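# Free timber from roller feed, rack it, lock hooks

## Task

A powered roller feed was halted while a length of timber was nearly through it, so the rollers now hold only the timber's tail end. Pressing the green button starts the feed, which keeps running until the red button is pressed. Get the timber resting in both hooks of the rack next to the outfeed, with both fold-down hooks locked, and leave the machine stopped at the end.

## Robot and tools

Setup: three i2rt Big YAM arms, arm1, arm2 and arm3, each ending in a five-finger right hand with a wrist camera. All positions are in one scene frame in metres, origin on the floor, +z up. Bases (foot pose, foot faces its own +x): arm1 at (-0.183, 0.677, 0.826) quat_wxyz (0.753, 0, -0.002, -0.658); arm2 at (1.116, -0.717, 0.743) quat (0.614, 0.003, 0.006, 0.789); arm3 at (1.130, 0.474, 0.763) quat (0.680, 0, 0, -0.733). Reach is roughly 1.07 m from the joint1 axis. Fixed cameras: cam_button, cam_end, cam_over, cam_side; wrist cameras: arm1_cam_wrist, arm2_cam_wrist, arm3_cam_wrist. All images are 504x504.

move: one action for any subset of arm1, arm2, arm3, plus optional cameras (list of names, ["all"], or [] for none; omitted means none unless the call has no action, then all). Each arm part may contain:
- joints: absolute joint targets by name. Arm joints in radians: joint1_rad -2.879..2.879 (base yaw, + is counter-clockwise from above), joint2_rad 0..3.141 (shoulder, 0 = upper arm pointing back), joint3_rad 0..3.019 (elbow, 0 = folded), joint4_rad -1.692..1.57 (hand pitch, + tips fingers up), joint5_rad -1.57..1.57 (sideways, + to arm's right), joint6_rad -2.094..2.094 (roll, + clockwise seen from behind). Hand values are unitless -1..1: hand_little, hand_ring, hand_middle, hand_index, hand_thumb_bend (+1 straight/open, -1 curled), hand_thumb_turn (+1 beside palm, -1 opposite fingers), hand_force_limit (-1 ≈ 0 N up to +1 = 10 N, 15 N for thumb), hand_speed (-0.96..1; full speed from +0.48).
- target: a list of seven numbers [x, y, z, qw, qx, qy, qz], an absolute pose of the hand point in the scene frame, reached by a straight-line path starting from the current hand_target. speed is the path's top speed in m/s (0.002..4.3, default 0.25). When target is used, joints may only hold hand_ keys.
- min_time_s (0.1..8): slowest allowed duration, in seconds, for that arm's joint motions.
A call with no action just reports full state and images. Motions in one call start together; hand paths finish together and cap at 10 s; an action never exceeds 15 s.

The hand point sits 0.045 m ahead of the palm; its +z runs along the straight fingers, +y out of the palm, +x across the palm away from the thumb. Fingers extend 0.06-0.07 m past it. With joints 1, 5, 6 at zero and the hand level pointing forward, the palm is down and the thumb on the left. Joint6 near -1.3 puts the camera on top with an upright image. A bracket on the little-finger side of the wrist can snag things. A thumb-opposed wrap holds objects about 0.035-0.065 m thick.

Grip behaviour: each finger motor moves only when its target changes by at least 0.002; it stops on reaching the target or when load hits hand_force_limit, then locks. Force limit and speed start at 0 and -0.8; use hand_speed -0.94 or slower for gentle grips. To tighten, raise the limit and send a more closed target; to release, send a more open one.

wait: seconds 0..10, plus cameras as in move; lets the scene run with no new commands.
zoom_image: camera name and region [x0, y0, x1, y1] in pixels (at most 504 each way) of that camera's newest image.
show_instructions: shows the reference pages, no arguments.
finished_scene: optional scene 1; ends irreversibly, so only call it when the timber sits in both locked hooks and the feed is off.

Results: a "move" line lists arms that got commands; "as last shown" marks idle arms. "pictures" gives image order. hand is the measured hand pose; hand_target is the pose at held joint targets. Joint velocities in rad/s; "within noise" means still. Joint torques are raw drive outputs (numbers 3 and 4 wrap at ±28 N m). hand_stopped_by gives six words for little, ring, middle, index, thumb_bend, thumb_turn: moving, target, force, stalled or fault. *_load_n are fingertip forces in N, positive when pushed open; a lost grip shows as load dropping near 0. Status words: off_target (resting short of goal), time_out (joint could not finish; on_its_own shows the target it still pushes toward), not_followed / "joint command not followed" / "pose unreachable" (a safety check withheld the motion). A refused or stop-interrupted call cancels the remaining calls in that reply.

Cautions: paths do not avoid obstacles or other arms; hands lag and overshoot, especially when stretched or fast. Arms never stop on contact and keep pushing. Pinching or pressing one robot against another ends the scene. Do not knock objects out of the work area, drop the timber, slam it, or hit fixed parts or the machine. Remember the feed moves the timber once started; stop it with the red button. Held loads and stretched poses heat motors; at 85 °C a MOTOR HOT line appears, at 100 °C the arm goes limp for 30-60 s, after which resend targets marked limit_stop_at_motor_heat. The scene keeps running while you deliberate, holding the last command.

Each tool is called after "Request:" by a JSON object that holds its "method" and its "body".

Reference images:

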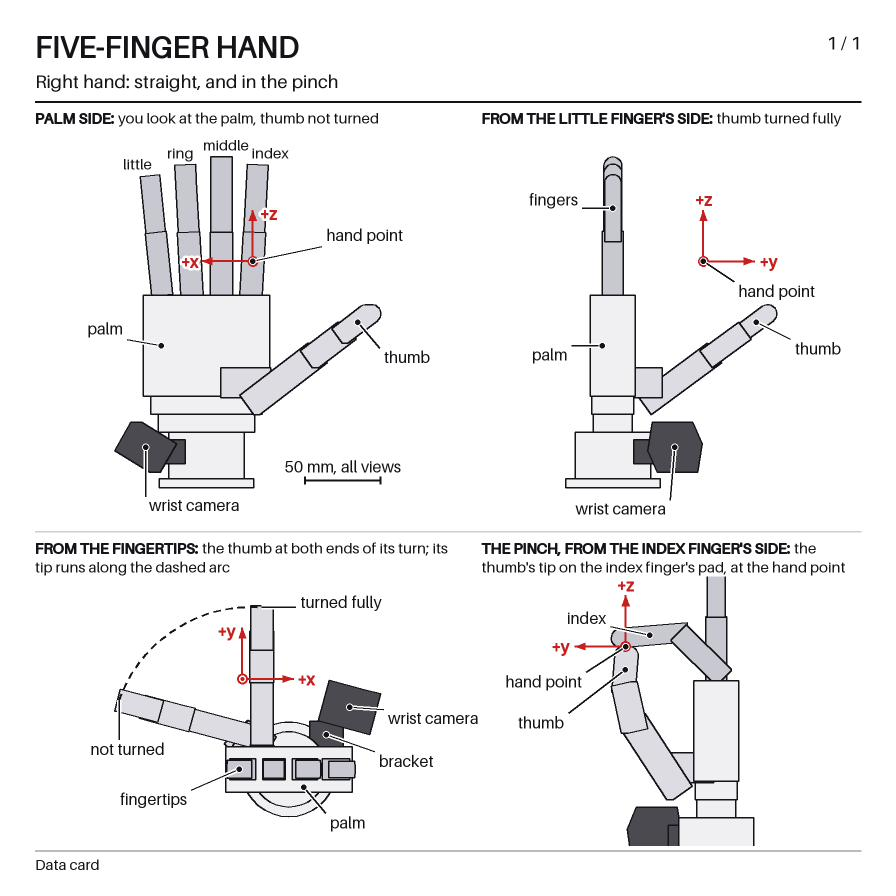

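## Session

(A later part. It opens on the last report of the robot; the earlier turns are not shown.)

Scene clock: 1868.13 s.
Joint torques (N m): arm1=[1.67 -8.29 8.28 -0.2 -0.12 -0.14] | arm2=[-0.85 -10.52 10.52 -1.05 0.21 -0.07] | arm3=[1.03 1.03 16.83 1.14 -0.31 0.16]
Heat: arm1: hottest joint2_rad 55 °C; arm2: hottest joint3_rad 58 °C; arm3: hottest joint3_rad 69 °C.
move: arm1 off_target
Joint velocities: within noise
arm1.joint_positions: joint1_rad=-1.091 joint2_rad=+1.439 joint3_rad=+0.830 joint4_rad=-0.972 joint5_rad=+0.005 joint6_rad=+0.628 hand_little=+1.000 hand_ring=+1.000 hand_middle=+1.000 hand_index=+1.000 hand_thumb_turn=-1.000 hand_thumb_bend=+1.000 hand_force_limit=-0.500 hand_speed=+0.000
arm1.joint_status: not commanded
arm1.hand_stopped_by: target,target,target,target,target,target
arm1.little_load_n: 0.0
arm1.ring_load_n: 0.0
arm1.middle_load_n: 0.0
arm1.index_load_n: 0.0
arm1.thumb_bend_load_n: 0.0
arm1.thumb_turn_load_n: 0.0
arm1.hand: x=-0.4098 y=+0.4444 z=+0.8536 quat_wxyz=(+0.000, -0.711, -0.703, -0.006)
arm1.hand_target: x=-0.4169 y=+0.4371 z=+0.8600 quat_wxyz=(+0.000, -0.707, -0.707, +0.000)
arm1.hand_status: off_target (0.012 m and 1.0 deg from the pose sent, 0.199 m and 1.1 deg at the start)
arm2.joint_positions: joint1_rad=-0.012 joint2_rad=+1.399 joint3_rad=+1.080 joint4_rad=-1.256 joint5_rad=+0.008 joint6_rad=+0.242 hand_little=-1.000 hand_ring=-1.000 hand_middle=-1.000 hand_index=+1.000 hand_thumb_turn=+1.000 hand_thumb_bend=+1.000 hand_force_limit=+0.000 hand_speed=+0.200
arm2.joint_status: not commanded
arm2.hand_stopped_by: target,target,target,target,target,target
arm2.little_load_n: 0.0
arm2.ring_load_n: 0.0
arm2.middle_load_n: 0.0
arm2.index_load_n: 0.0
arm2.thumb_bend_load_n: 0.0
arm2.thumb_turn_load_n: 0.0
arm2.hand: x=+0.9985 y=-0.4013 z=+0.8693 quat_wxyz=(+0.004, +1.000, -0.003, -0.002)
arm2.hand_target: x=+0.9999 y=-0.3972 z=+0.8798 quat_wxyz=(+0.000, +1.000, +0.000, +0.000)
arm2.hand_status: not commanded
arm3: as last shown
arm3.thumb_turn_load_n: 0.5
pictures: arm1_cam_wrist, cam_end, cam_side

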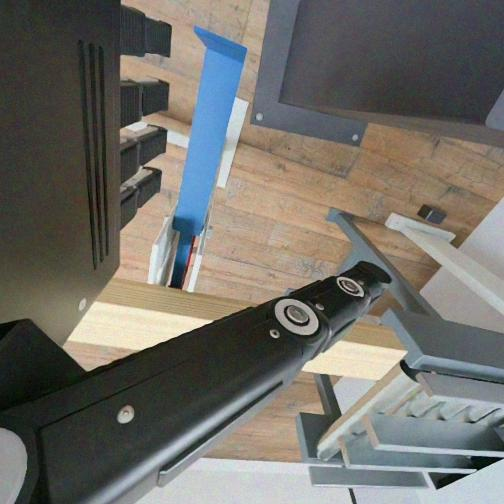

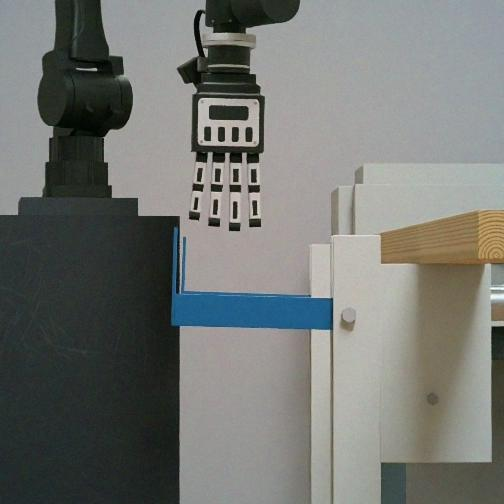

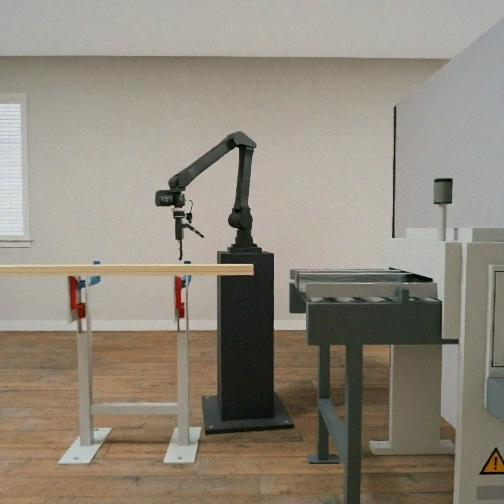

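Request:
{"method": "move", "body": {"arm1": {"target": [-0.50, 0.38, 0.97, 0, 0.3827, 0.9239, 0], "speed": 0.25}}}

Request:
{"method": "move", "body": {"arm1": {"target": [-0.655, 0.262, 0.95, 0, 0, 1, 0], "speed": 0.25}, "cameras": ["cam_end", "cam_side", "arm1_cam_wrist", "cam_over"]}}

Request:
{"method": "zoom_image", "body": {"camera": "arm1_cam_wrist", "region": [100, 0, 504, 404]}}

Scene clock: 1887.40 s.
Joint torques (N m): arm1=[1.73 -11.75 10.45 -0.18 -0.08 -0.19] | arm2=[-0.85 -10.58 10.52 -1.06 0.21 -0.08] | arm3=[1.03 1.03 16.8 1.16 -0.32 0.15]
Heat: arm1: hottest joint2_rad 54 °C; arm2: hottest joint3_rad 58 °C; arm3: hottest joint3_rad 70 °C.
move: arm1 off_target
Joint velocities: within noise
arm1.joint_positions: joint1_rad=-1.016 joint2_rad=+1.637 joint3_rad=+1.387 joint4_rad=-1.326 joint5_rad=+0.005 joint6_rad=-0.078 hand_little=+1.000 hand_ring=+1.000 hand_middle=+1.000 hand_index=+1.000 hand_thumb_turn=-1.000 hand_thumb_bend=+1.000 hand_force_limit=-0.500 hand_speed=+0.000
arm1.joint_status: not commanded
arm1.hand_stopped_by: target,target,target,target,target,target
arm1.little_load_n: 0.0
arm1.ring_load_n: 0.0
arm1.middle_load_n: 0.0
arm1.index_load_n: 0.0
arm1.thumb_bend_load_n: 0.0
arm1.thumb_turn_load_n: 0.0
arm1.hand: x=-0.4924 y=+0.3897 z=+0.9670 quat_wxyz=(-0.001, -0.390, -0.921, -0.003)
arm1.hand_target: x=-0.4998 y=+0.3801 z=+0.9700 quat_wxyz=(+0.000, -0.383, -0.924, +0.001)
arm1.hand_status: off_target (0.013 m and 1.0 deg from the pose sent, 0.161 m and 45.7 deg at the start)
arm2, arm3: as last shown
pictures: none

Scene clock: 1889.93 s.
Joint torques (N m): arm1=[2.14 -19.37 11.02 -0.1 -0.07 -0.16] | arm2=[-0.73 -10.52 10.5 -1.05 0.22 -0.08] | arm3=[1.08 0.91 16.87 1.2 -0.32 0.17]
Heat: arm1: hottest joint2_rad 54 °C; arm2: hottest joint3_rad 58 °C; arm3: hottest joint3_rad 70 °C.
move: arm1 off_target
Joint velocities: within noise
arm1.joint_positions: joint1_rad=-0.954 joint2_rad=+2.202 joint3_rad=+2.206 joint4_rad=-1.576 joint5_rad=+0.005 joint6_rad=-0.802 hand_little=+1.000 hand_ring=+1.000 hand_middle=+1.000 hand_index=+1.000 hand_thumb_turn=-1.000 hand_thumb_bend=+1.000 hand_force_limit=-0.500 hand_speed=+0.000
arm1.joint_status: not commanded
arm1.hand_stopped_by: target,target,target,target,target,target
arm1.little_load_n: 0.0
arm1.ring_load_n: -0.5
arm1.middle_load_n: 0.0
arm1.index_load_n: 0.0
arm1.thumb_bend_load_n: 0.0
arm1.thumb_turn_load_n: 0.0
arm1.hand: x=-0.6505 y=+0.2715 z=+0.9547 quat_wxyz=(+0.000, -0.008, -1.000, -0.001)
arm1.hand_target: x=-0.6546 y=+0.2624 z=+0.9500 quat_wxyz=(+0.000, +0.000, -1.000, +0.000)
arm1.hand_status: off_target (0.011 m and 0.9 deg from the pose sent, 0.208 m and 45.9 deg at the start)
arm2, arm3: as last shown
pictures: arm1_cam_wrist, cam_end, cam_over, cam_side

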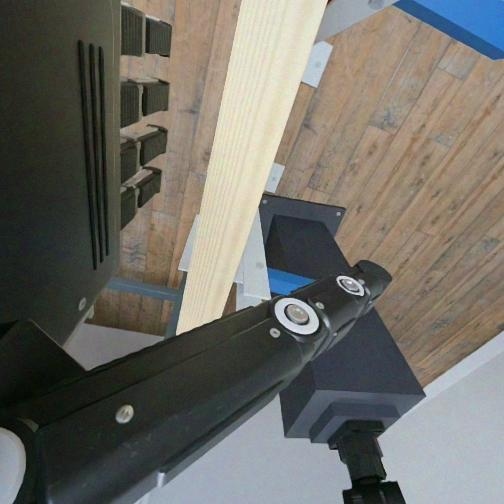

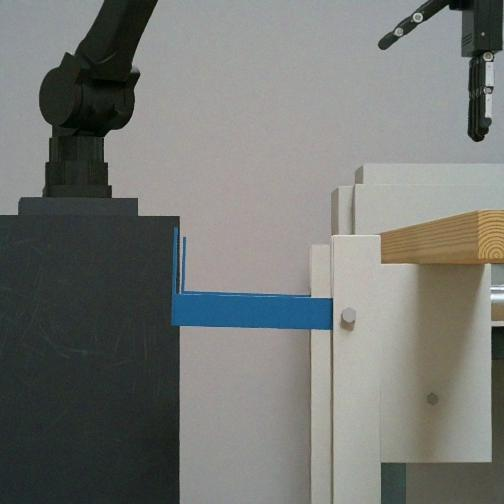

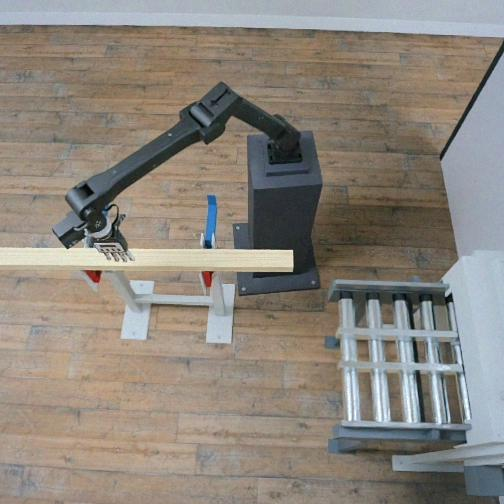

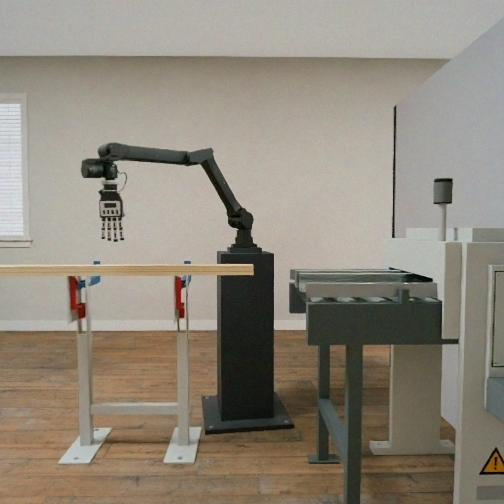

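Scaled by 1.248 from the camera's image (finer frame: 720x720).

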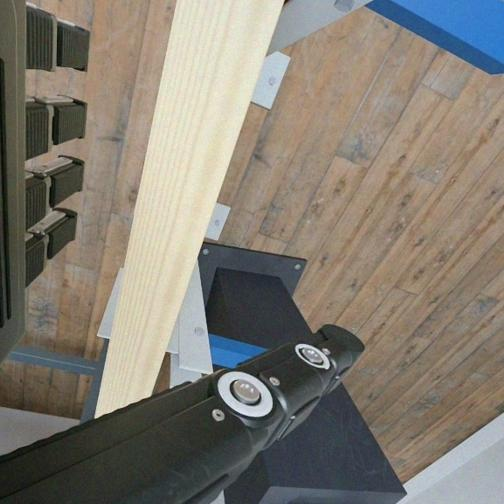

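Request:
{"method": "zoom_image", "body": {"camera": "cam_over", "region": [60, 200, 160, 300]}}

Request:
{"method": "zoom_image", "body": {"camera": "cam_side", "region": [60, 200, 280, 320]}}

Request:
{"method": "zoom_image", "body": {"camera": "cam_over", "region": [240, 220, 320, 300]}}

Scaled by 5.040 from the camera's image (finer frame: 720x720).

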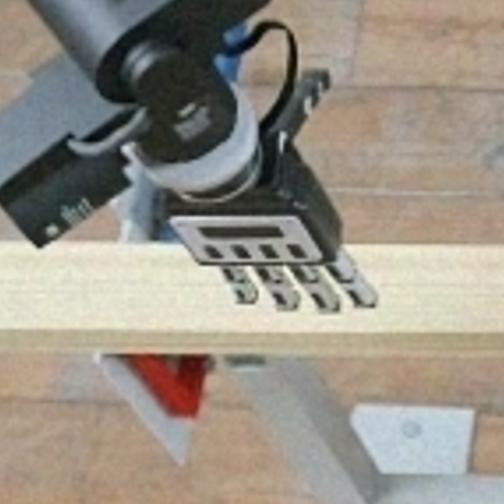

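Scaled by 2.291 from the camera's image (finer frame: 720x720).

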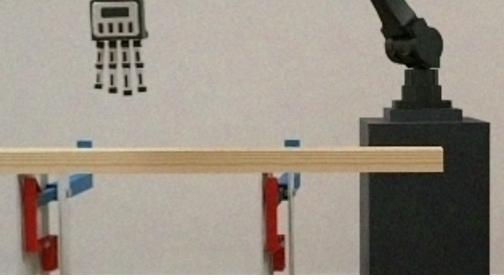

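Scaled by 6.300 from the camera's image (finer frame: 720x720).

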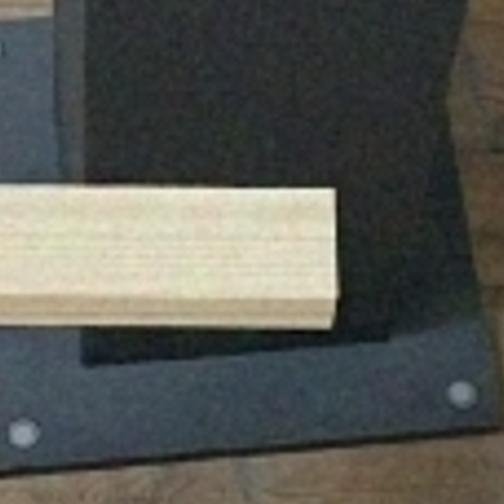

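Request:
{"method": "move", "body": {"arm1": {"target": [-0.648, 0.266, 0.84, 0, 0, 1, 0], "speed": 0.15}}}

Request:
{"method": "move", "body": {"arm1": {"target": [-0.648, 0.268, 0.775, 0, 0, 1, 0], "speed": 0.08}, "cameras": ["cam_end", "cam_side", "arm1_cam_wrist"]}}

Request:
{"method": "zoom_image", "body": {"camera": "arm1_cam_wrist", "region": [100, 0, 450, 350]}}

Request:
{"method": "zoom_image", "body": {"camera": "cam_side", "region": [60, 220, 200, 340]}}

Scene clock: 1928.03 s.
Joint torques (N m): arm1=[1.96 -19.9 6.67 0.64 -0.06 -0.14] | arm2=[-0.85 -10.64 10.51 -1.09 0.22 -0.08] | arm3=[1.08 1.03 16.85 1.14 -0.32 0.16]
Heat: arm1: hottest joint3_rad 55 °C; arm2: hottest joint3_rad 58 °C; arm3: hottest joint3_rad 70 °C.
move: arm1 off_target
Joint velocities: within noise
arm1.joint_positions: joint1_rad=-0.953 joint2_rad=+2.229 joint3_rad=+2.005 joint4_rad=-1.320 joint5_rad=+0.005 joint6_rad=-0.802 hand_little=+1.000 hand_ring=+1.000 hand_middle=+1.000 hand_index=+1.000 hand_thumb_turn=-1.000 hand_thumb_bend=+1.000 hand_force_limit=-0.500 hand_speed=+0.000
arm1.joint_status: not commanded
arm1.hand_stopped_by: target,target,target,target,target,target
arm1.little_load_n: 0.0
arm1.ring_load_n: 0.0
arm1.middle_load_n: 0.0
arm1.index_load_n: 0.0
arm1.thumb_bend_load_n: 0.0
arm1.thumb_turn_load_n: 0.0
arm1.hand: x=-0.6533 y=+0.2677 z=+0.8587 quat_wxyz=(+0.009, -0.008, -1.000, +0.008)
arm1.hand_target: x=-0.6477 y=+0.2663 z=+0.8402 quat_wxyz=(+0.000, +0.000, -1.000, +0.000)
arm1.hand_status: off_target (0.019 m and 1.7 deg from the pose sent, 0.115 m and 0.9 deg at the start)
arm2, arm3: as last shown
pictures: none

Scene clock: 1929.43 s.
Joint torques (N m): arm1=[1.67 -20.01 6.27 0.61 -0.06 -0.15] | arm2=[-0.85 -10.52 10.55 -1.06 0.22 -0.08] | arm3=[0.91 1.2 16.81 1.17 -0.32 0.16]
Heat: arm1: hottest joint3_rad 55 °C; arm2: hottest joint3_rad 58 °C; arm3: hottest joint3_rad 70 °C.
move: arm1 off_target
Joint velocities: within noise
arm1.joint_positions: joint1_rad=-0.953 joint2_rad=+2.286 joint3_rad=+1.936 joint4_rad=-1.190 joint5_rad=+0.005 joint6_rad=-0.803 hand_little=+1.000 hand_ring=+1.000 hand_middle=+1.000 hand_index=+1.000 hand_thumb_turn=-1.000 hand_thumb_bend=+1.000 hand_force_limit=-0.500 hand_speed=+0.000
arm1.joint_status: not commanded
arm1.hand_stopped_by: target,target,target,target,target,target
arm1.little_load_n: 0.0
arm1.ring_load_n: 0.0
arm1.middle_load_n: 0.0
arm1.index_load_n: 0.0
arm1.thumb_bend_load_n: 0.0
arm1.thumb_turn_load_n: 0.0
arm1.hand: x=-0.6543 y=+0.2665 z=+0.7957 quat_wxyz=(+0.011, -0.007, -1.000, +0.010)
arm1.hand_target: x=-0.6477 y=+0.2683 z=+0.7755 quat_wxyz=(+0.000, +0.000, -1.000, +0.000)
arm1.hand_status: off_target (0.022 m and 1.9 deg from the pose sent, 0.084 m and 1.7 deg at the start)
arm2, arm3: as last shown
arm2.thumb_turn_load_n: 0.5
arm3.thumb_turn_load_n: 0.0
pictures: arm1_cam_wrist, cam_end, cam_side

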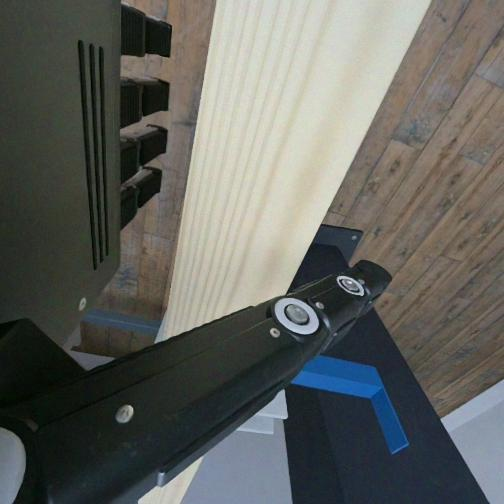

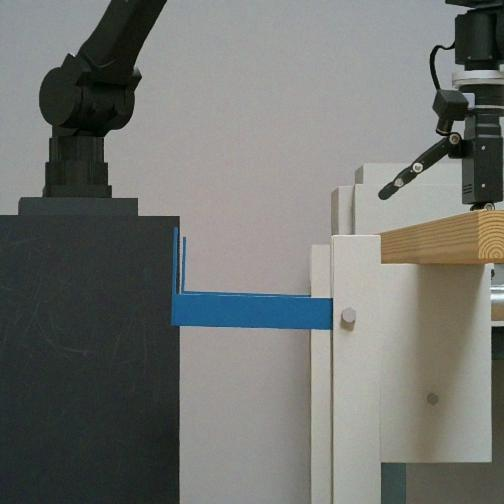

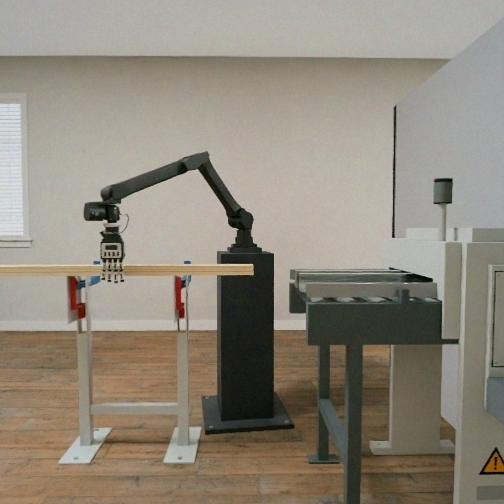

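Scaled by 1.440 from the camera's image (finer frame: 720x720).

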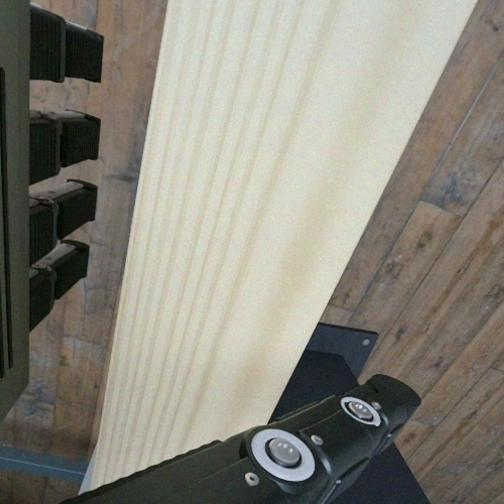

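Scaled by 3.600 from the camera's image (finer frame: 720x720).

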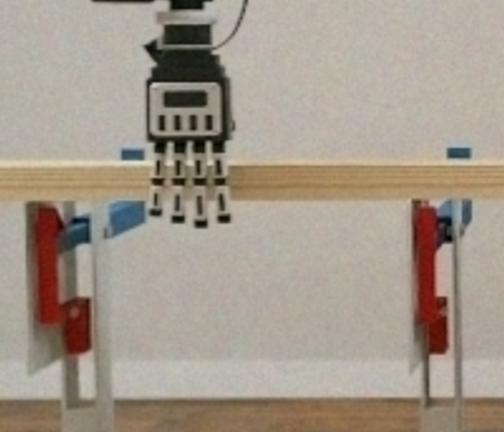

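Request:
{"method": "move", "body": {"arm1": {"target": [-0.639, 0.2755, 0.7405, 0, 0, 1, 0], "speed": 0.06}, "cameras": ["arm1_cam_wrist"]}}

Request:
{"method": "zoom_image", "body": {"camera": "arm1_cam_wrist", "region": [100, 0, 450, 350]}}

Scene clock: 1940.20 s.
Joint torques (N m): arm1=[1.96 -19.25 5.91 0.62 -0.06 -0.15] | arm2=[-0.91 -10.52 10.54 -1.07 0.21 -0.08] | arm3=[1.03 1.08 16.84 1.16 -0.32 0.15]
Heat: arm1: hottest joint2_rad 53 °C; arm2: hottest joint3_rad 58 °C; arm3: hottest joint3_rad 71 °C.
move: arm1 off_target
Joint velocities: within noise
arm1.joint_positions: joint1_rad=-0.953 joint2_rad=+2.294 joint3_rad=+1.860 joint4_rad=-1.100 joint5_rad=+0.005 joint6_rad=-0.803 hand_little=+1.000 hand_ring=+1.000 hand_middle=+1.000 hand_index=+1.000 hand_thumb_turn=-1.000 hand_thumb_bend=+1.000 hand_force_limit=-0.500 hand_speed=+0.000
arm1.joint_status: not commanded
arm1.hand_stopped_by: target,target,target,target,target,target
arm1.little_load_n: 0.0
arm1.ring_load_n: 0.0
arm1.middle_load_n: 0.0
arm1.index_load_n: 0.0
arm1.thumb_bend_load_n: 0.0
arm1.thumb_turn_load_n: 0.0
arm1.hand: x=-0.6478 y=+0.2724 z=+0.7634 quat_wxyz=(+0.013, -0.007, -1.000, +0.012)
arm1.hand_target: x=-0.6387 y=+0.2759 z=+0.7412 quat_wxyz=(+0.000, +0.000, -1.000, +0.000)
arm1.hand_status: off_target (0.025 m and 2.2 deg from the pose sent, 0.058 m and 1.8 deg at the start)
arm2: as last shown
arm2.thumb_turn_load_n: 0.0
arm3.joint_positions: joint1_rad=+0.475 joint2_rad=+0.221 joint3_rad=+0.372 joint4_rad=+0.043 joint5_rad=+1.373 joint6_rad=-1.538 hand_little=+1.000 hand_ring=+1.000 hand_middle=+1.000 hand_index=+1.000 hand_thumb_turn=-1.000 hand_thumb_bend=+1.000 hand_force_limit=+0.000 hand_speed=+0.200
arm3.joint_status: not commanded
arm3.hand_stopped_by: target,target,target,target,target,target
arm3.little_load_n: 0.0
arm3.ring_load_n: 0.0
arm3.middle_load_n: 0.0
arm3.index_load_n: 0.0
arm3.thumb_bend_load_n: 0.0
arm3.thumb_turn_load_n: 0.5
arm3.hand: x=+0.9841 y=+0.2985 z=+1.0782 quat_wxyz=(+0.661, +0.128, -0.681, +0.287)
arm3.hand_target: x=+0.9842 y=+0.3005 z=+1.0993 quat_wxyz=(+0.654, +0.112, -0.681, +0.309)
arm3.hand_status: not commanded

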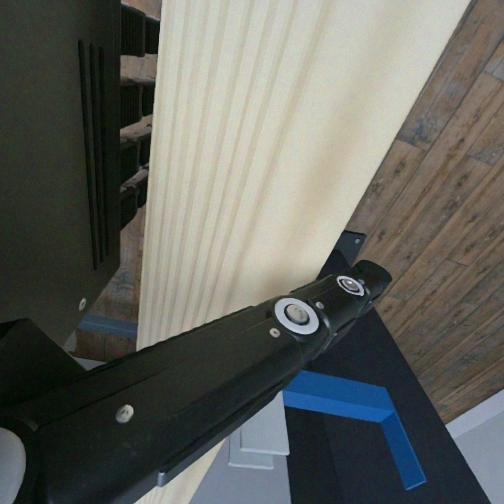

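Scaled by 1.440 from the camera's image (finer frame: 720x720).

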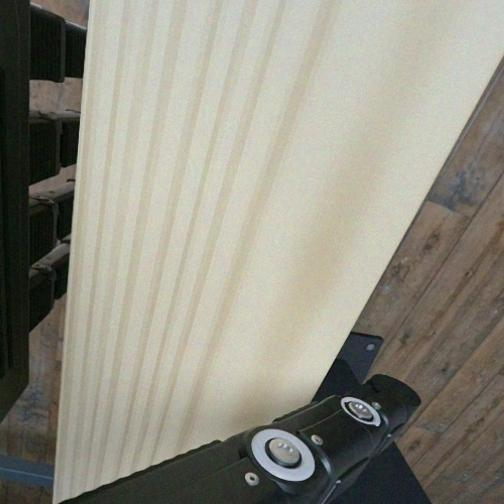

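Request:
{"method": "move", "body": {"arm1": {"target": [-0.639, 0.2705, 0.7375, 0, 0, 1, 0], "speed": 0.06}}}

Request:
{"method": "move", "body": {"arm1": {"joints": {"hand_little": 0.05, "hand_ring": 0.05, "hand_middle": 0.05, "hand_index": 0.05, "hand_force_limit": -0.5, "hand_speed": -0.8}}, "cameras": ["arm1_cam_wrist"]}}

Request:
{"method": "move", "body": {"arm1": {"joints": {"hand_little": -0.25, "hand_ring": -0.25, "hand_middle": -0.25, "hand_index": -0.25, "hand_force_limit": -0.5, "hand_speed": -0.92}}, "cameras": ["arm1_cam_wrist", "cam_side", "cam_end"]}}

Request:
{"method": "zoom_image", "body": {"camera": "cam_side", "region": [60, 220, 200, 340]}}

Scene clock: 1948.50 s.
Joint torques (N m): arm1=[1.79 -19.14 7.09 0.54 -0.05 -0.1] | arm2=[-0.91 -10.58 10.52 -1.05 0.22 -0.08] | arm3=[1.03 1.2 16.81 1.17 -0.32 0.17]
Heat: arm1: hottest joint2_rad 54 °C; arm2: hottest joint3_rad 59 °C; arm3: hottest joint3_rad 71 °C.
move: arm1 off_target
Joint velocities: within noise
arm1.joint_positions: joint1_rad=-0.948 joint2_rad=+2.307 joint3_rad=+1.860 joint4_rad=-1.100 joint5_rad=+0.005 joint6_rad=-0.803 hand_little=+1.000 hand_ring=+1.000 hand_middle=+1.000 hand_index=+1.000 hand_thumb_turn=-1.000 hand_thumb_bend=+1.000 hand_force_limit=-0.500 hand_speed=+0.000
arm1.joint_status: not commanded
arm1.hand_stopped_by: target,target,target,target,target,target
arm1.little_load_n: 0.0
arm1.ring_load_n: 0.0
arm1.middle_load_n: 0.0
arm1.index_load_n: 0.0
arm1.thumb_bend_load_n: -0.5
arm1.thumb_turn_load_n: 0.0
arm1.hand: x=-0.6439 y=+0.2719 z=+0.7557 quat_wxyz=(+0.008, -0.005, -1.000, +0.007)
arm1.hand_target: x=-0.6387 y=+0.2708 z=+0.7378 quat_wxyz=(+0.000, +0.000, -1.000, +0.000)
arm1.hand_status: off_target (0.019 m and 1.4 deg from the pose sent, 0.027 m and 2.1 deg at the start)
arm2, arm3: as last shown
pictures: none

Scene clock: 1950.70 s.
Joint torques (N m): arm1=[1.79 -19.14 7.06 0.53 -0.05 -0.1] | arm2=[-0.85 -10.58 10.51 -1.07 0.21 -0.08] | arm3=[0.97 1.32 16.8 1.16 -0.31 0.16]
Heat: arm1: hottest joint2_rad 54 °C; arm2: hottest joint3_rad 59 °C; arm3: hottest joint3_rad 71 °C.
move: arm1 done
Joint velocities: within noise
arm1.joint_positions: joint1_rad=-0.948 joint2_rad=+2.307 joint3_rad=+1.860 joint4_rad=-1.100 joint5_rad=+0.005 joint6_rad=-0.803 hand_little=+0.050 hand_ring=+0.050 hand_middle=+0.050 hand_index=+0.050 hand_thumb_turn=-1.000 hand_thumb_bend=+1.000 hand_force_limit=-0.500 hand_speed=-0.800
arm1.joint_status: all done
arm1.hand_stopped_by: target,target,target,target,target,target
arm1.little_load_n: 0.0
arm1.ring_load_n: 0.0
arm1.middle_load_n: 0.0
arm1.index_load_n: 0.0
arm1.thumb_bend_load_n: 0.0
arm1.thumb_turn_load_n: 0.0
arm1.hand: x=-0.6439 y=+0.2719 z=+0.7557 quat_wxyz=(+0.008, -0.005, -1.000, +0.007)
arm1.hand_target: x=-0.6387 y=+0.2708 z=+0.7378 quat_wxyz=(+0.000, +0.000, -1.000, +0.000)
arm1.hand_status: not commanded
arm2, arm3: as last shown

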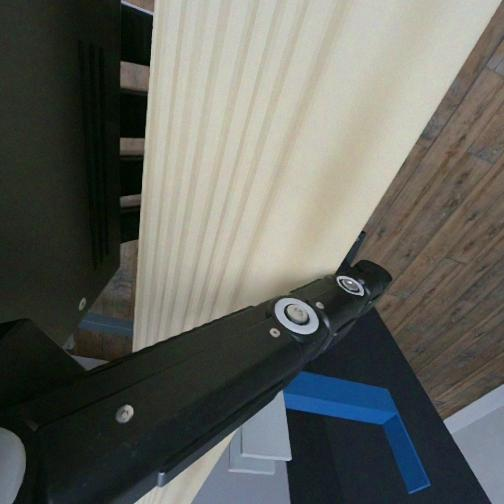

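Scene clock: 1952.37 s.
Joint torques (N m): arm1=[1.79 -19.72 7.04 0.27 -0.03 -0.11] | arm2=[-0.91 -10.52 10.51 -1.07 0.22 -0.09] | arm3=[1.14 1.2 16.8 1.2 -0.3 0.17]
Heat: arm1: hottest joint2_rad 55 °C; arm2: hottest joint3_rad 59 °C; arm3: hottest joint3_rad 71 °C.
move: arm1 off_target
Joint velocities: within noise
arm1.joint_positions: joint1_rad=-0.948 joint2_rad=+2.313 joint3_rad=+1.860 joint4_rad=-1.096 joint5_rad=+0.005 joint6_rad=-0.803 hand_little=-0.240 hand_ring=-0.218 hand_middle=-0.218 hand_index=-0.218 hand_thumb_turn=-1.000 hand_thumb_bend=+1.000 hand_force_limit=-0.500 hand_speed=-0.920
arm1.joint_status: hand_ring off_target (ended at -0.218, target -0.250); hand_middle off_target (ended at -0.218, target -0.250); hand_index off_target (ended at -0.218, target -0.250); the others done
arm1.hand_stopped_by: force,force,force,force,target,target
arm1.little_load_n: 3.5
arm1.ring_load_n: 2.0
arm1.middle_load_n: 3.0
arm1.index_load_n: 2.5
arm1.thumb_bend_load_n: 0.5
arm1.thumb_turn_load_n: 0.0
arm1.hand: x=-0.6440 y=+0.2718 z=+0.7523 quat_wxyz=(+0.008, -0.005, -1.000, +0.007)
arm1.hand_target: x=-0.6388 y=+0.2709 z=+0.7379 quat_wxyz=(+0.000, +0.000, -1.000, +0.000)
arm1.hand_status: not commanded
arm2.joint_positions: joint1_rad=-0.012 joint2_rad=+1.399 joint3_rad=+1.080 joint4_rad=-1.256 joint5_rad=+0.008 joint6_rad=+0.242 hand_little=-1.000 hand_ring=-1.000 hand_middle=-1.000 hand_index=+1.000 hand_thumb_turn=+1.000 hand_thumb_bend=+1.000 hand_force_limit=+0.000 hand_speed=+0.200
arm2.joint_status: not commanded
arm2.hand_stopped_by: target,target,target,target,target,target
arm2.little_load_n: 0.0
arm2.ring_load_n: 0.0
arm2.middle_load_n: 0.0
arm2.index_load_n: 0.0
arm2.thumb_bend_load_n: 0.0
arm2.thumb_turn_load_n: 0.0
arm2.hand: x=+0.9985 y=-0.4013 z=+0.8693 quat_wxyz=(+0.004, +1.000, -0.003, -0.002)
arm2.hand_target: x=+0.9999 y=-0.3972 z=+0.8798 quat_wxyz=(+0.000, +1.000, +0.000, +0.000)
arm2.hand_status: not commanded
arm3: as last shown
pictures: arm1_cam_wrist, cam_end, cam_side

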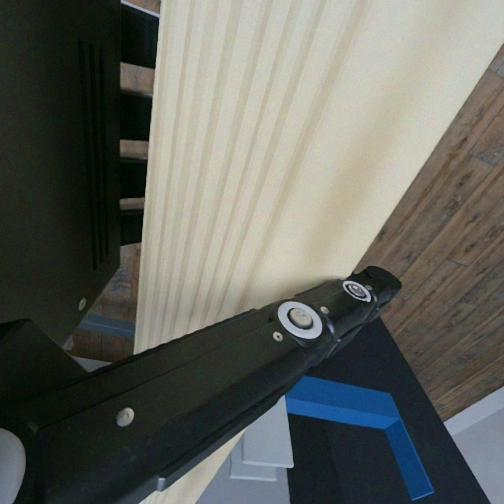

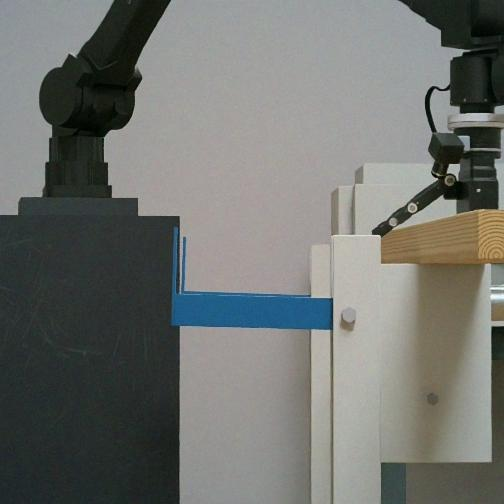

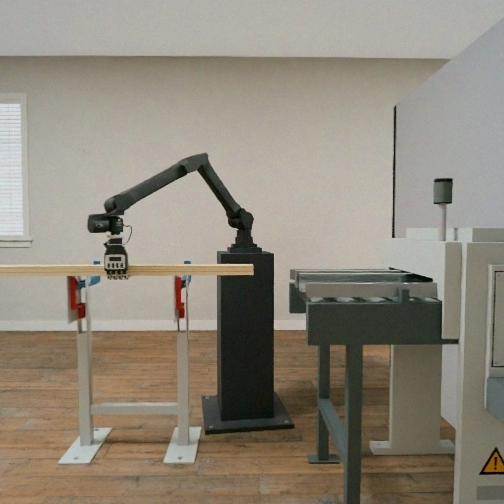

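Scaled by 3.600 from the camera's image (finer frame: 720x720).

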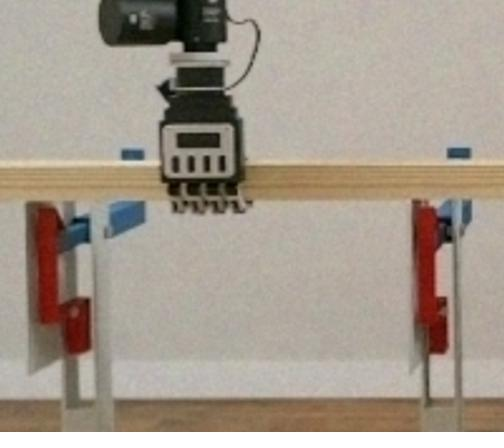

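Request:
{"method": "move", "body": {"arm1": {"joints": {"hand_thumb_bend": 0.6, "hand_force_limit": -0.5, "hand_speed": -0.94}}}}

Request:
{"method": "move", "body": {"arm1": {"joints": {"hand_little": -0.4, "hand_ring": -0.4, "hand_middle": -0.4, "hand_index": -0.4, "hand_force_limit": -0.1, "hand_speed": -0.94}}, "cameras": ["arm1_cam_wrist", "cam_side", "cam_end"]}}

Scene clock: 1961.43 s.
Joint torques (N m): arm1=[1.9 -19.6 7.04 0.29 -0.04 -0.1] | arm2=[-0.79 -10.58 10.5 -1.07 0.22 -0.08] | arm3=[1.14 1.14 16.84 1.18 -0.32 0.16]
Heat: arm1: hottest joint2_rad 56 °C; arm2: hottest joint3_rad 59 °C; arm3: hottest joint3_rad 71 °C.
move: arm1 off_target
Joint velocities: within noise
arm1.joint_positions: joint1_rad=-0.948 joint2_rad=+2.313 joint3_rad=+1.860 joint4_rad=-1.096 joint5_rad=+0.005 joint6_rad=-0.803 hand_little=-0.240 hand_ring=-0.218 hand_middle=-0.218 hand_index=-0.218 hand_thumb_turn=-1.000 hand_thumb_bend=+0.985 hand_force_limit=-0.500 hand_speed=-0.940
arm1.joint_status: hand_thumb_bend off_target (ended at +0.985, target +0.600); the others done
arm1.hand_stopped_by: force,force,force,force,force,target
arm1.little_load_n: 3.5
arm1.ring_load_n: 2.0
arm1.middle_load_n: 3.0
arm1.index_load_n: 2.5
arm1.thumb_bend_load_n: 3.5
arm1.thumb_turn_load_n: 0.0
arm1.hand: x=-0.6440 y=+0.2718 z=+0.7523 quat_wxyz=(+0.008, -0.005, -1.000, +0.007)
arm1.hand_target: x=-0.6388 y=+0.2709 z=+0.7379 quat_wxyz=(+0.000, +0.000, -1.000, +0.000)
arm1.hand_status: not commanded
arm2, arm3: as last shown
arm2.index_load_n: 0.5
arm3.thumb_turn_load_n: 0.0
pictures: none

Scene clock: 1962.20 s.
Joint torques (N m): arm1=[1.79 -19.66 7.02 0.29 -0.03 -0.11] | arm2=[-0.91 -10.58 10.52 -1.07 0.22 -0.08] | arm3=[1.32 1.03 16.83 1.2 -0.29 0.17]
Heat: arm1: hottest joint2_rad 56 °C; arm2: hottest joint3_rad 59 °C; arm3: hottest joint3_rad 71 °C.
move: arm1 off_target
Joint velocities: within noise
arm1.joint_positions: joint1_rad=-0.948 joint2_rad=+2.313 joint3_rad=+1.860 joint4_rad=-1.096 joint5_rad=+0.005 joint6_rad=-0.803 hand_little=-0.256 hand_ring=-0.234 hand_middle=-0.227 hand_index=-0.233 hand_thumb_turn=-1.000 hand_thumb_bend=+0.985 hand_force_limit=-0.100 hand_speed=-0.940
arm1.joint_status: hand_little off_target (ended at -0.256, target -0.400); hand_ring off_target (ended at -0.234, target -0.400); hand_middle off_target (ended at -0.227, target -0.400); hand_index off_target (ended at -0.233, target -0.400); the others done
arm1.hand_stopped_by: force,force,force,force,force,target
arm1.little_load_n: 5.0
arm1.ring_load_n: 5.0
arm1.middle_load_n: 4.0
arm1.index_load_n: 4.5
arm1.thumb_bend_load_n: 4.0
arm1.thumb_turn_load_n: 0.0
arm1.hand: x=-0.6439 y=+0.2719 z=+0.7519 quat_wxyz=(+0.008, -0.005, -1.000, +0.007)
arm1.hand_target: x=-0.6388 y=+0.2709 z=+0.7379 quat_wxyz=(+0.000, +0.000, -1.000, +0.000)
arm1.hand_status: not commanded
arm2, arm3: as last shown
arm2.index_load_n: 0.0
arm3.little_load_n: -0.5
pictures: arm1_cam_wrist, cam_end, cam_side

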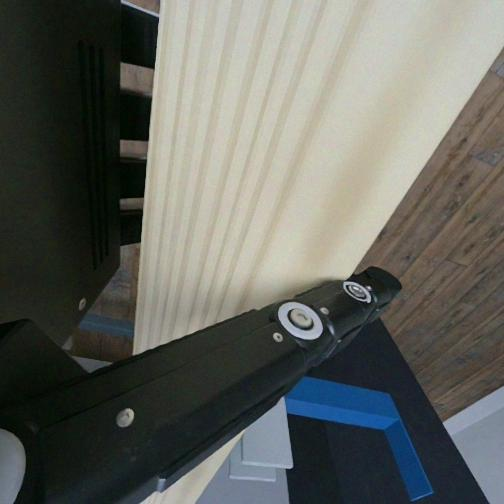

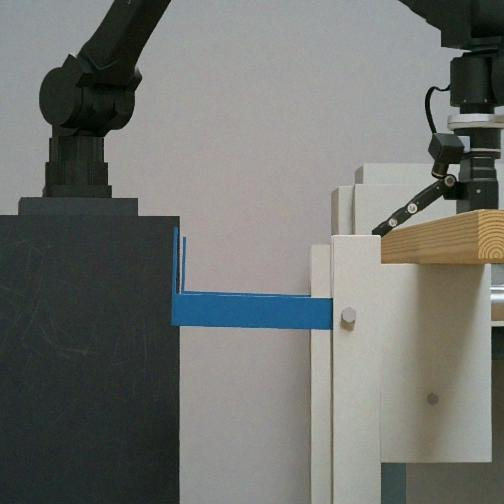

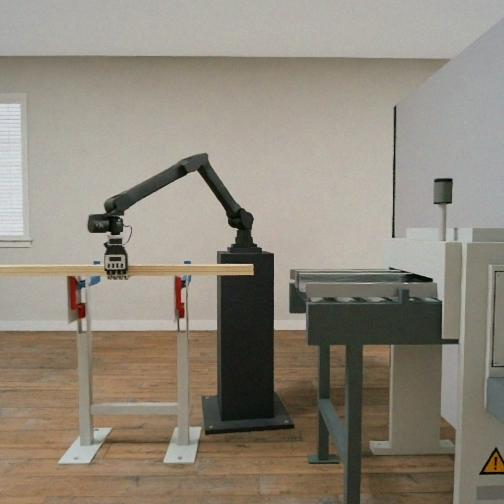

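Request:
{"method": "move", "body": {"arm1": {"target": [-0.639, 0.2705, 0.80, 0, 0, 1, 0], "speed": 0.06}, "cameras": ["cam_side", "cam_end"]}}

Request:
{"method": "move", "body": {"arm1": {"target": [-0.639, 0.2705, 0.845, 0, 0, 1, 0], "speed": 0.06}, "cameras": ["arm1_cam_wrist", "cam_side", "cam_end", "cam_over"]}}

Request:
{"method": "zoom_image", "body": {"camera": "cam_end", "region": [304, 100, 504, 300]}}

Scene clock: 1977.43 s.
Joint torques (N m): arm1=[1.85 -25.52 9.5 -1.22 0.11 -0.06] | arm2=[-0.85 -10.46 10.5 -1.07 0.21 -0.08] | arm3=[1.03 1.03 16.81 1.14 -0.32 0.17]
Heat: arm1: hottest joint2_rad 57 °C; arm2: hottest joint3_rad 59 °C; arm3: hottest joint3_rad 71 °C.
move: arm1 off_target
Joint velocities: within noise
arm1.joint_positions: joint1_rad=-0.948 joint2_rad=+2.313 joint3_rad=+1.860 joint4_rad=-1.172 joint5_rad=+0.001 joint6_rad=-0.807 hand_little=-0.256 hand_ring=-0.234 hand_middle=-0.227 hand_index=-0.233 hand_thumb_turn=-1.000 hand_thumb_bend=+0.985 hand_force_limit=-0.100 hand_speed=-0.940
arm1.joint_status: not commanded
arm1.hand_stopped_by: force,force,force,force,force,target
arm1.little_load_n: 0.0
arm1.ring_load_n: 0.0
arm1.middle_load_n: 4.0
arm1.index_load_n: 8.5
arm1.thumb_bend_load_n: 3.0
arm1.thumb_turn_load_n: 2.0
arm1.hand: x=-0.6287 y=+0.2854 z=+0.7571 quat_wxyz=(-0.021, -0.003, -1.000, -0.018)
arm1.hand_target: x=-0.6380 y=+0.2714 z=+0.7994 quat_wxyz=(+0.000, +0.000, -1.000, +0.000)
arm1.hand_status: off_target (0.047 m and 3.2 deg from the pose sent, 0.048 m and 1.3 deg at the start)
arm2, arm3: as last shown
arm3.little_load_n: 0.0
arm3.thumb_turn_load_n: 0.5
pictures: cam_end, cam_side

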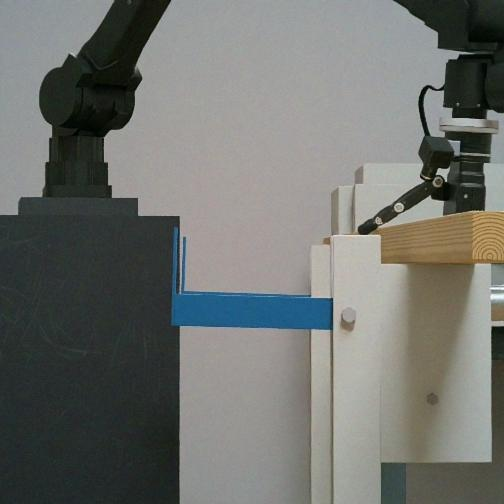

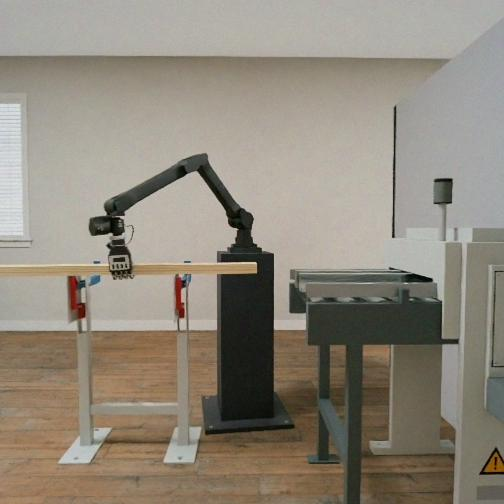

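Scene clock: 1978.77 s.
Joint torques (N m): arm1=[1.67 -27.11 12.22 -1.25 0.28 -0.02] | arm2=[-0.85 -10.46 10.52 -1.07 0.22 -0.08] | arm3=[1.14 1.26 16.8 1.16 -0.31 0.17]
Heat: arm1: hottest joint2_rad 57 °C; arm2: hottest joint3_rad 59 °C; arm3: hottest joint3_rad 71 °C.
move: arm1 off_target
Joint velocities: within noise
arm1.joint_positions: joint1_rad=-0.947 joint2_rad=+2.281 joint3_rad=+1.860 joint4_rad=-1.258 joint5_rad=-0.003 joint6_rad=-0.809 hand_little=-0.256 hand_ring=-0.234 hand_middle=-0.227 hand_index=-0.233 hand_thumb_turn=-1.000 hand_thumb_bend=+0.985 hand_force_limit=-0.100 hand_speed=-0.940
arm1.joint_status: not commanded
arm1.hand_stopped_by: force,force,force,force,force,target
arm1.little_load_n: 3.0
arm1.ring_load_n: 3.5
arm1.middle_load_n: 4.5
arm1.index_load_n: 5.0
arm1.thumb_bend_load_n: 3.0
arm1.thumb_turn_load_n: -0.5
arm1.hand: x=-0.6163 y=+0.2961 z=+0.7826 quat_wxyz=(-0.042, -0.001, -0.998, -0.035)
arm1.hand_target: x=-0.6359 y=+0.2734 z=+0.8447 quat_wxyz=(+0.000, +0.000, -1.000, +0.001)
arm1.hand_status: off_target (0.071 m and 6.3 deg from the pose sent, 0.090 m and 3.3 deg at the start)
arm2, arm3: as last shown
arm3.thumb_turn_load_n: 0.0
pictures: arm1_cam_wrist, cam_end, cam_over, cam_side

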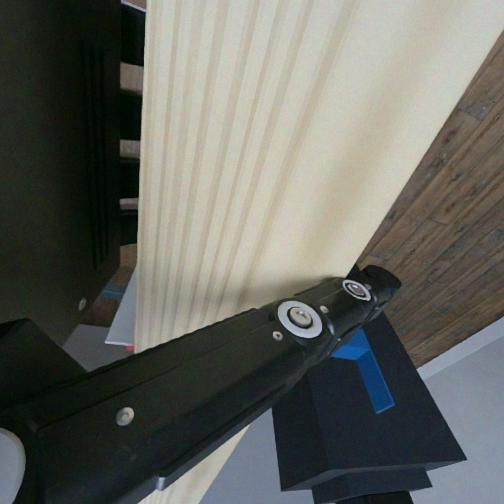

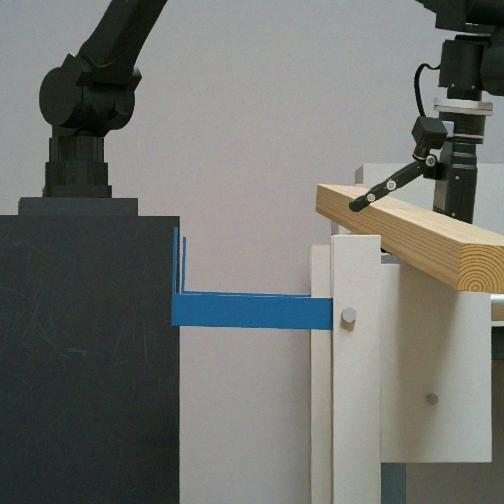

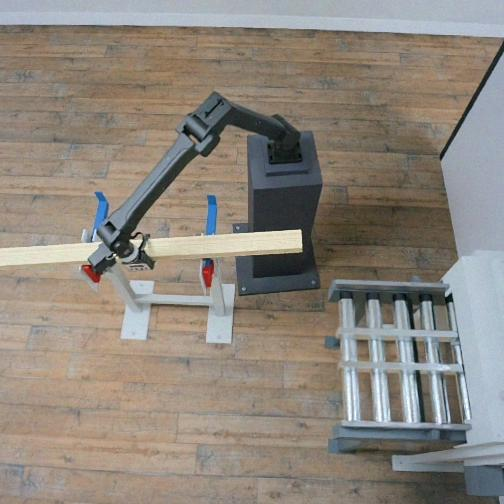

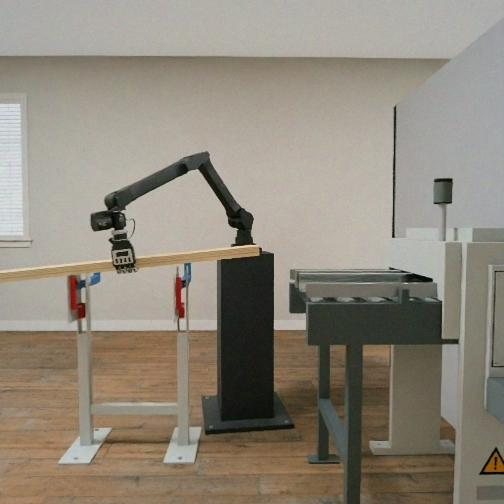

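Scaled by 2.520 from the camera's image (finer frame: 720x720).

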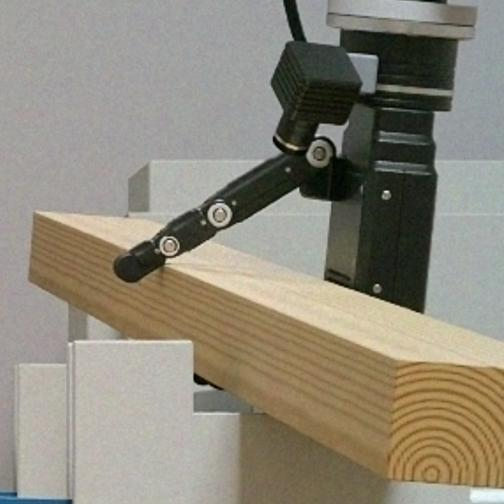

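Request:
{"method": "move", "body": {"arm1": {"target": [-0.64, 0.262, 0.905, -0.0523, 0, 0.9986, 0], "speed": 0.08}, "cameras": ["cam_side", "cam_end", "cam_over"]}}

Request:
{"method": "zoom_image", "body": {"camera": "cam_end", "region": [304, 50, 504, 250]}}

Scene clock: 1992.37 s.
Joint torques (N m): arm1=[2.08 -26.81 13.41 -0.98 0.68 0.03] | arm2=[-0.79 -10.52 10.5 -1.05 0.21 -0.08] | arm3=[0.85 1.2 16.81 1.1 -0.32 0.16]
Heat: arm1: hottest joint2_rad 59 °C; arm2: hottest joint3_rad 59 °C; arm3: hottest joint3_rad 71 °C.
move: arm1 off_target
Joint velocities: within noise
arm1.joint_positions: joint1_rad=-0.918 joint2_rad=+2.199 joint3_rad=+1.867 joint4_rad=-1.293 joint5_rad=+0.063 joint6_rad=-0.789 hand_little=-0.256 hand_ring=-0.234 hand_middle=-0.227 hand_index=-0.233 hand_thumb_turn=-1.000 hand_thumb_bend=+0.985 hand_force_limit=-0.100 hand_speed=-0.940
arm1.joint_status: not commanded
arm1.hand_stopped_by: force,force,force,force,force,target
arm1.little_load_n: 3.5
arm1.ring_load_n: 4.0
arm1.middle_load_n: 4.5
arm1.index_load_n: 5.5
arm1.thumb_bend_load_n: 3.0
arm1.thumb_turn_load_n: 0.0
arm1.hand: x=-0.6171 y=+0.2879 z=+0.8350 quat_wxyz=(+0.002, +0.004, -0.999, -0.041)
arm1.hand_target: x=-0.6361 y=+0.2659 z=+0.9045 quat_wxyz=(+0.052, +0.000, -0.999, +0.001)
arm1.hand_status: off_target (0.078 m and 7.5 deg from the pose sent, 0.129 m and 11.6 deg at the start)
arm2: as last shown
arm3.joint_positions: joint1_rad=+0.475 joint2_rad=+0.221 joint3_rad=+0.372 joint4_rad=+0.043 joint5_rad=+1.373 joint6_rad=-1.538 hand_little=+1.000 hand_ring=+1.000 hand_middle=+1.000 hand_index=+1.000 hand_thumb_turn=-1.000 hand_thumb_bend=+1.000 hand_force_limit=+0.000 hand_speed=+0.200
arm3.joint_status: not commanded
arm3.hand_stopped_by: target,target,target,target,target,target
arm3.little_load_n: 0.0
arm3.ring_load_n: 0.0
arm3.middle_load_n: 0.0
arm3.index_load_n: 0.0
arm3.thumb_bend_load_n: 0.0
arm3.thumb_turn_load_n: 0.5
arm3.hand: x=+0.9841 y=+0.2985 z=+1.0782 quat_wxyz=(+0.661, +0.128, -0.681, +0.287)
arm3.hand_target: x=+0.9842 y=+0.3005 z=+1.0993 quat_wxyz=(+0.654, +0.112, -0.681, +0.309)
arm3.hand_status: not commanded
pictures: cam_end, cam_over, cam_side

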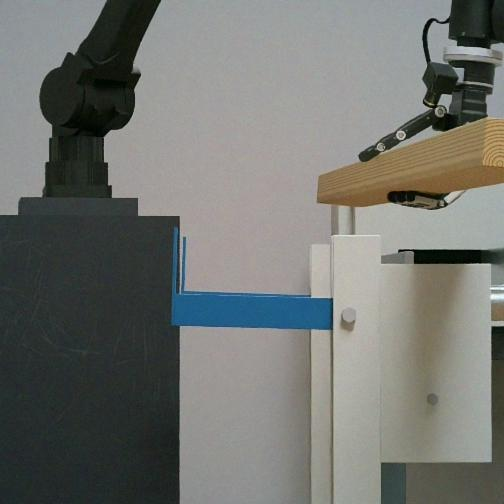

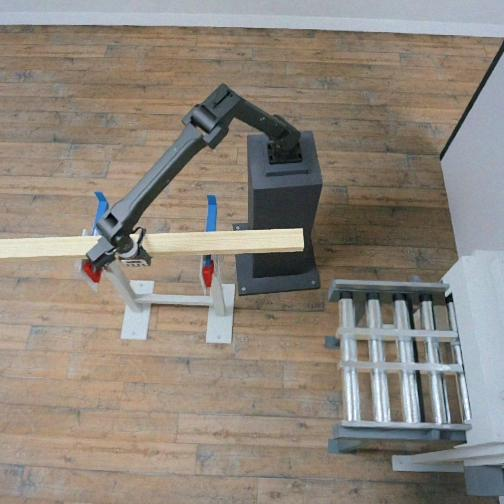

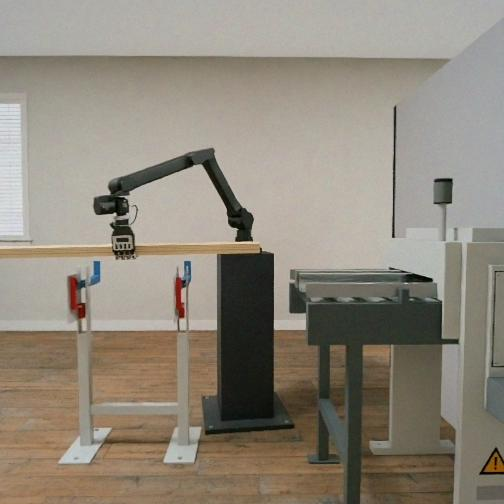

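Scaled by 2.520 from the camera's image (finer frame: 720x720).

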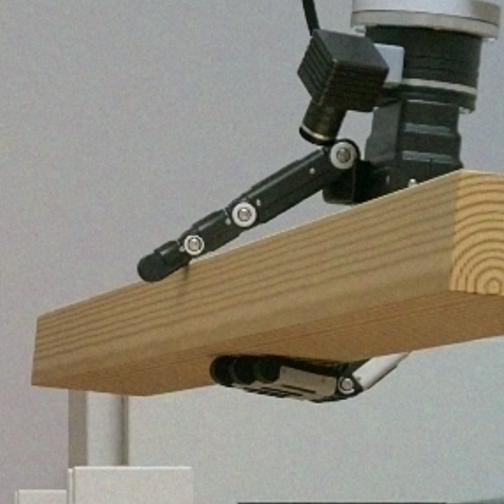

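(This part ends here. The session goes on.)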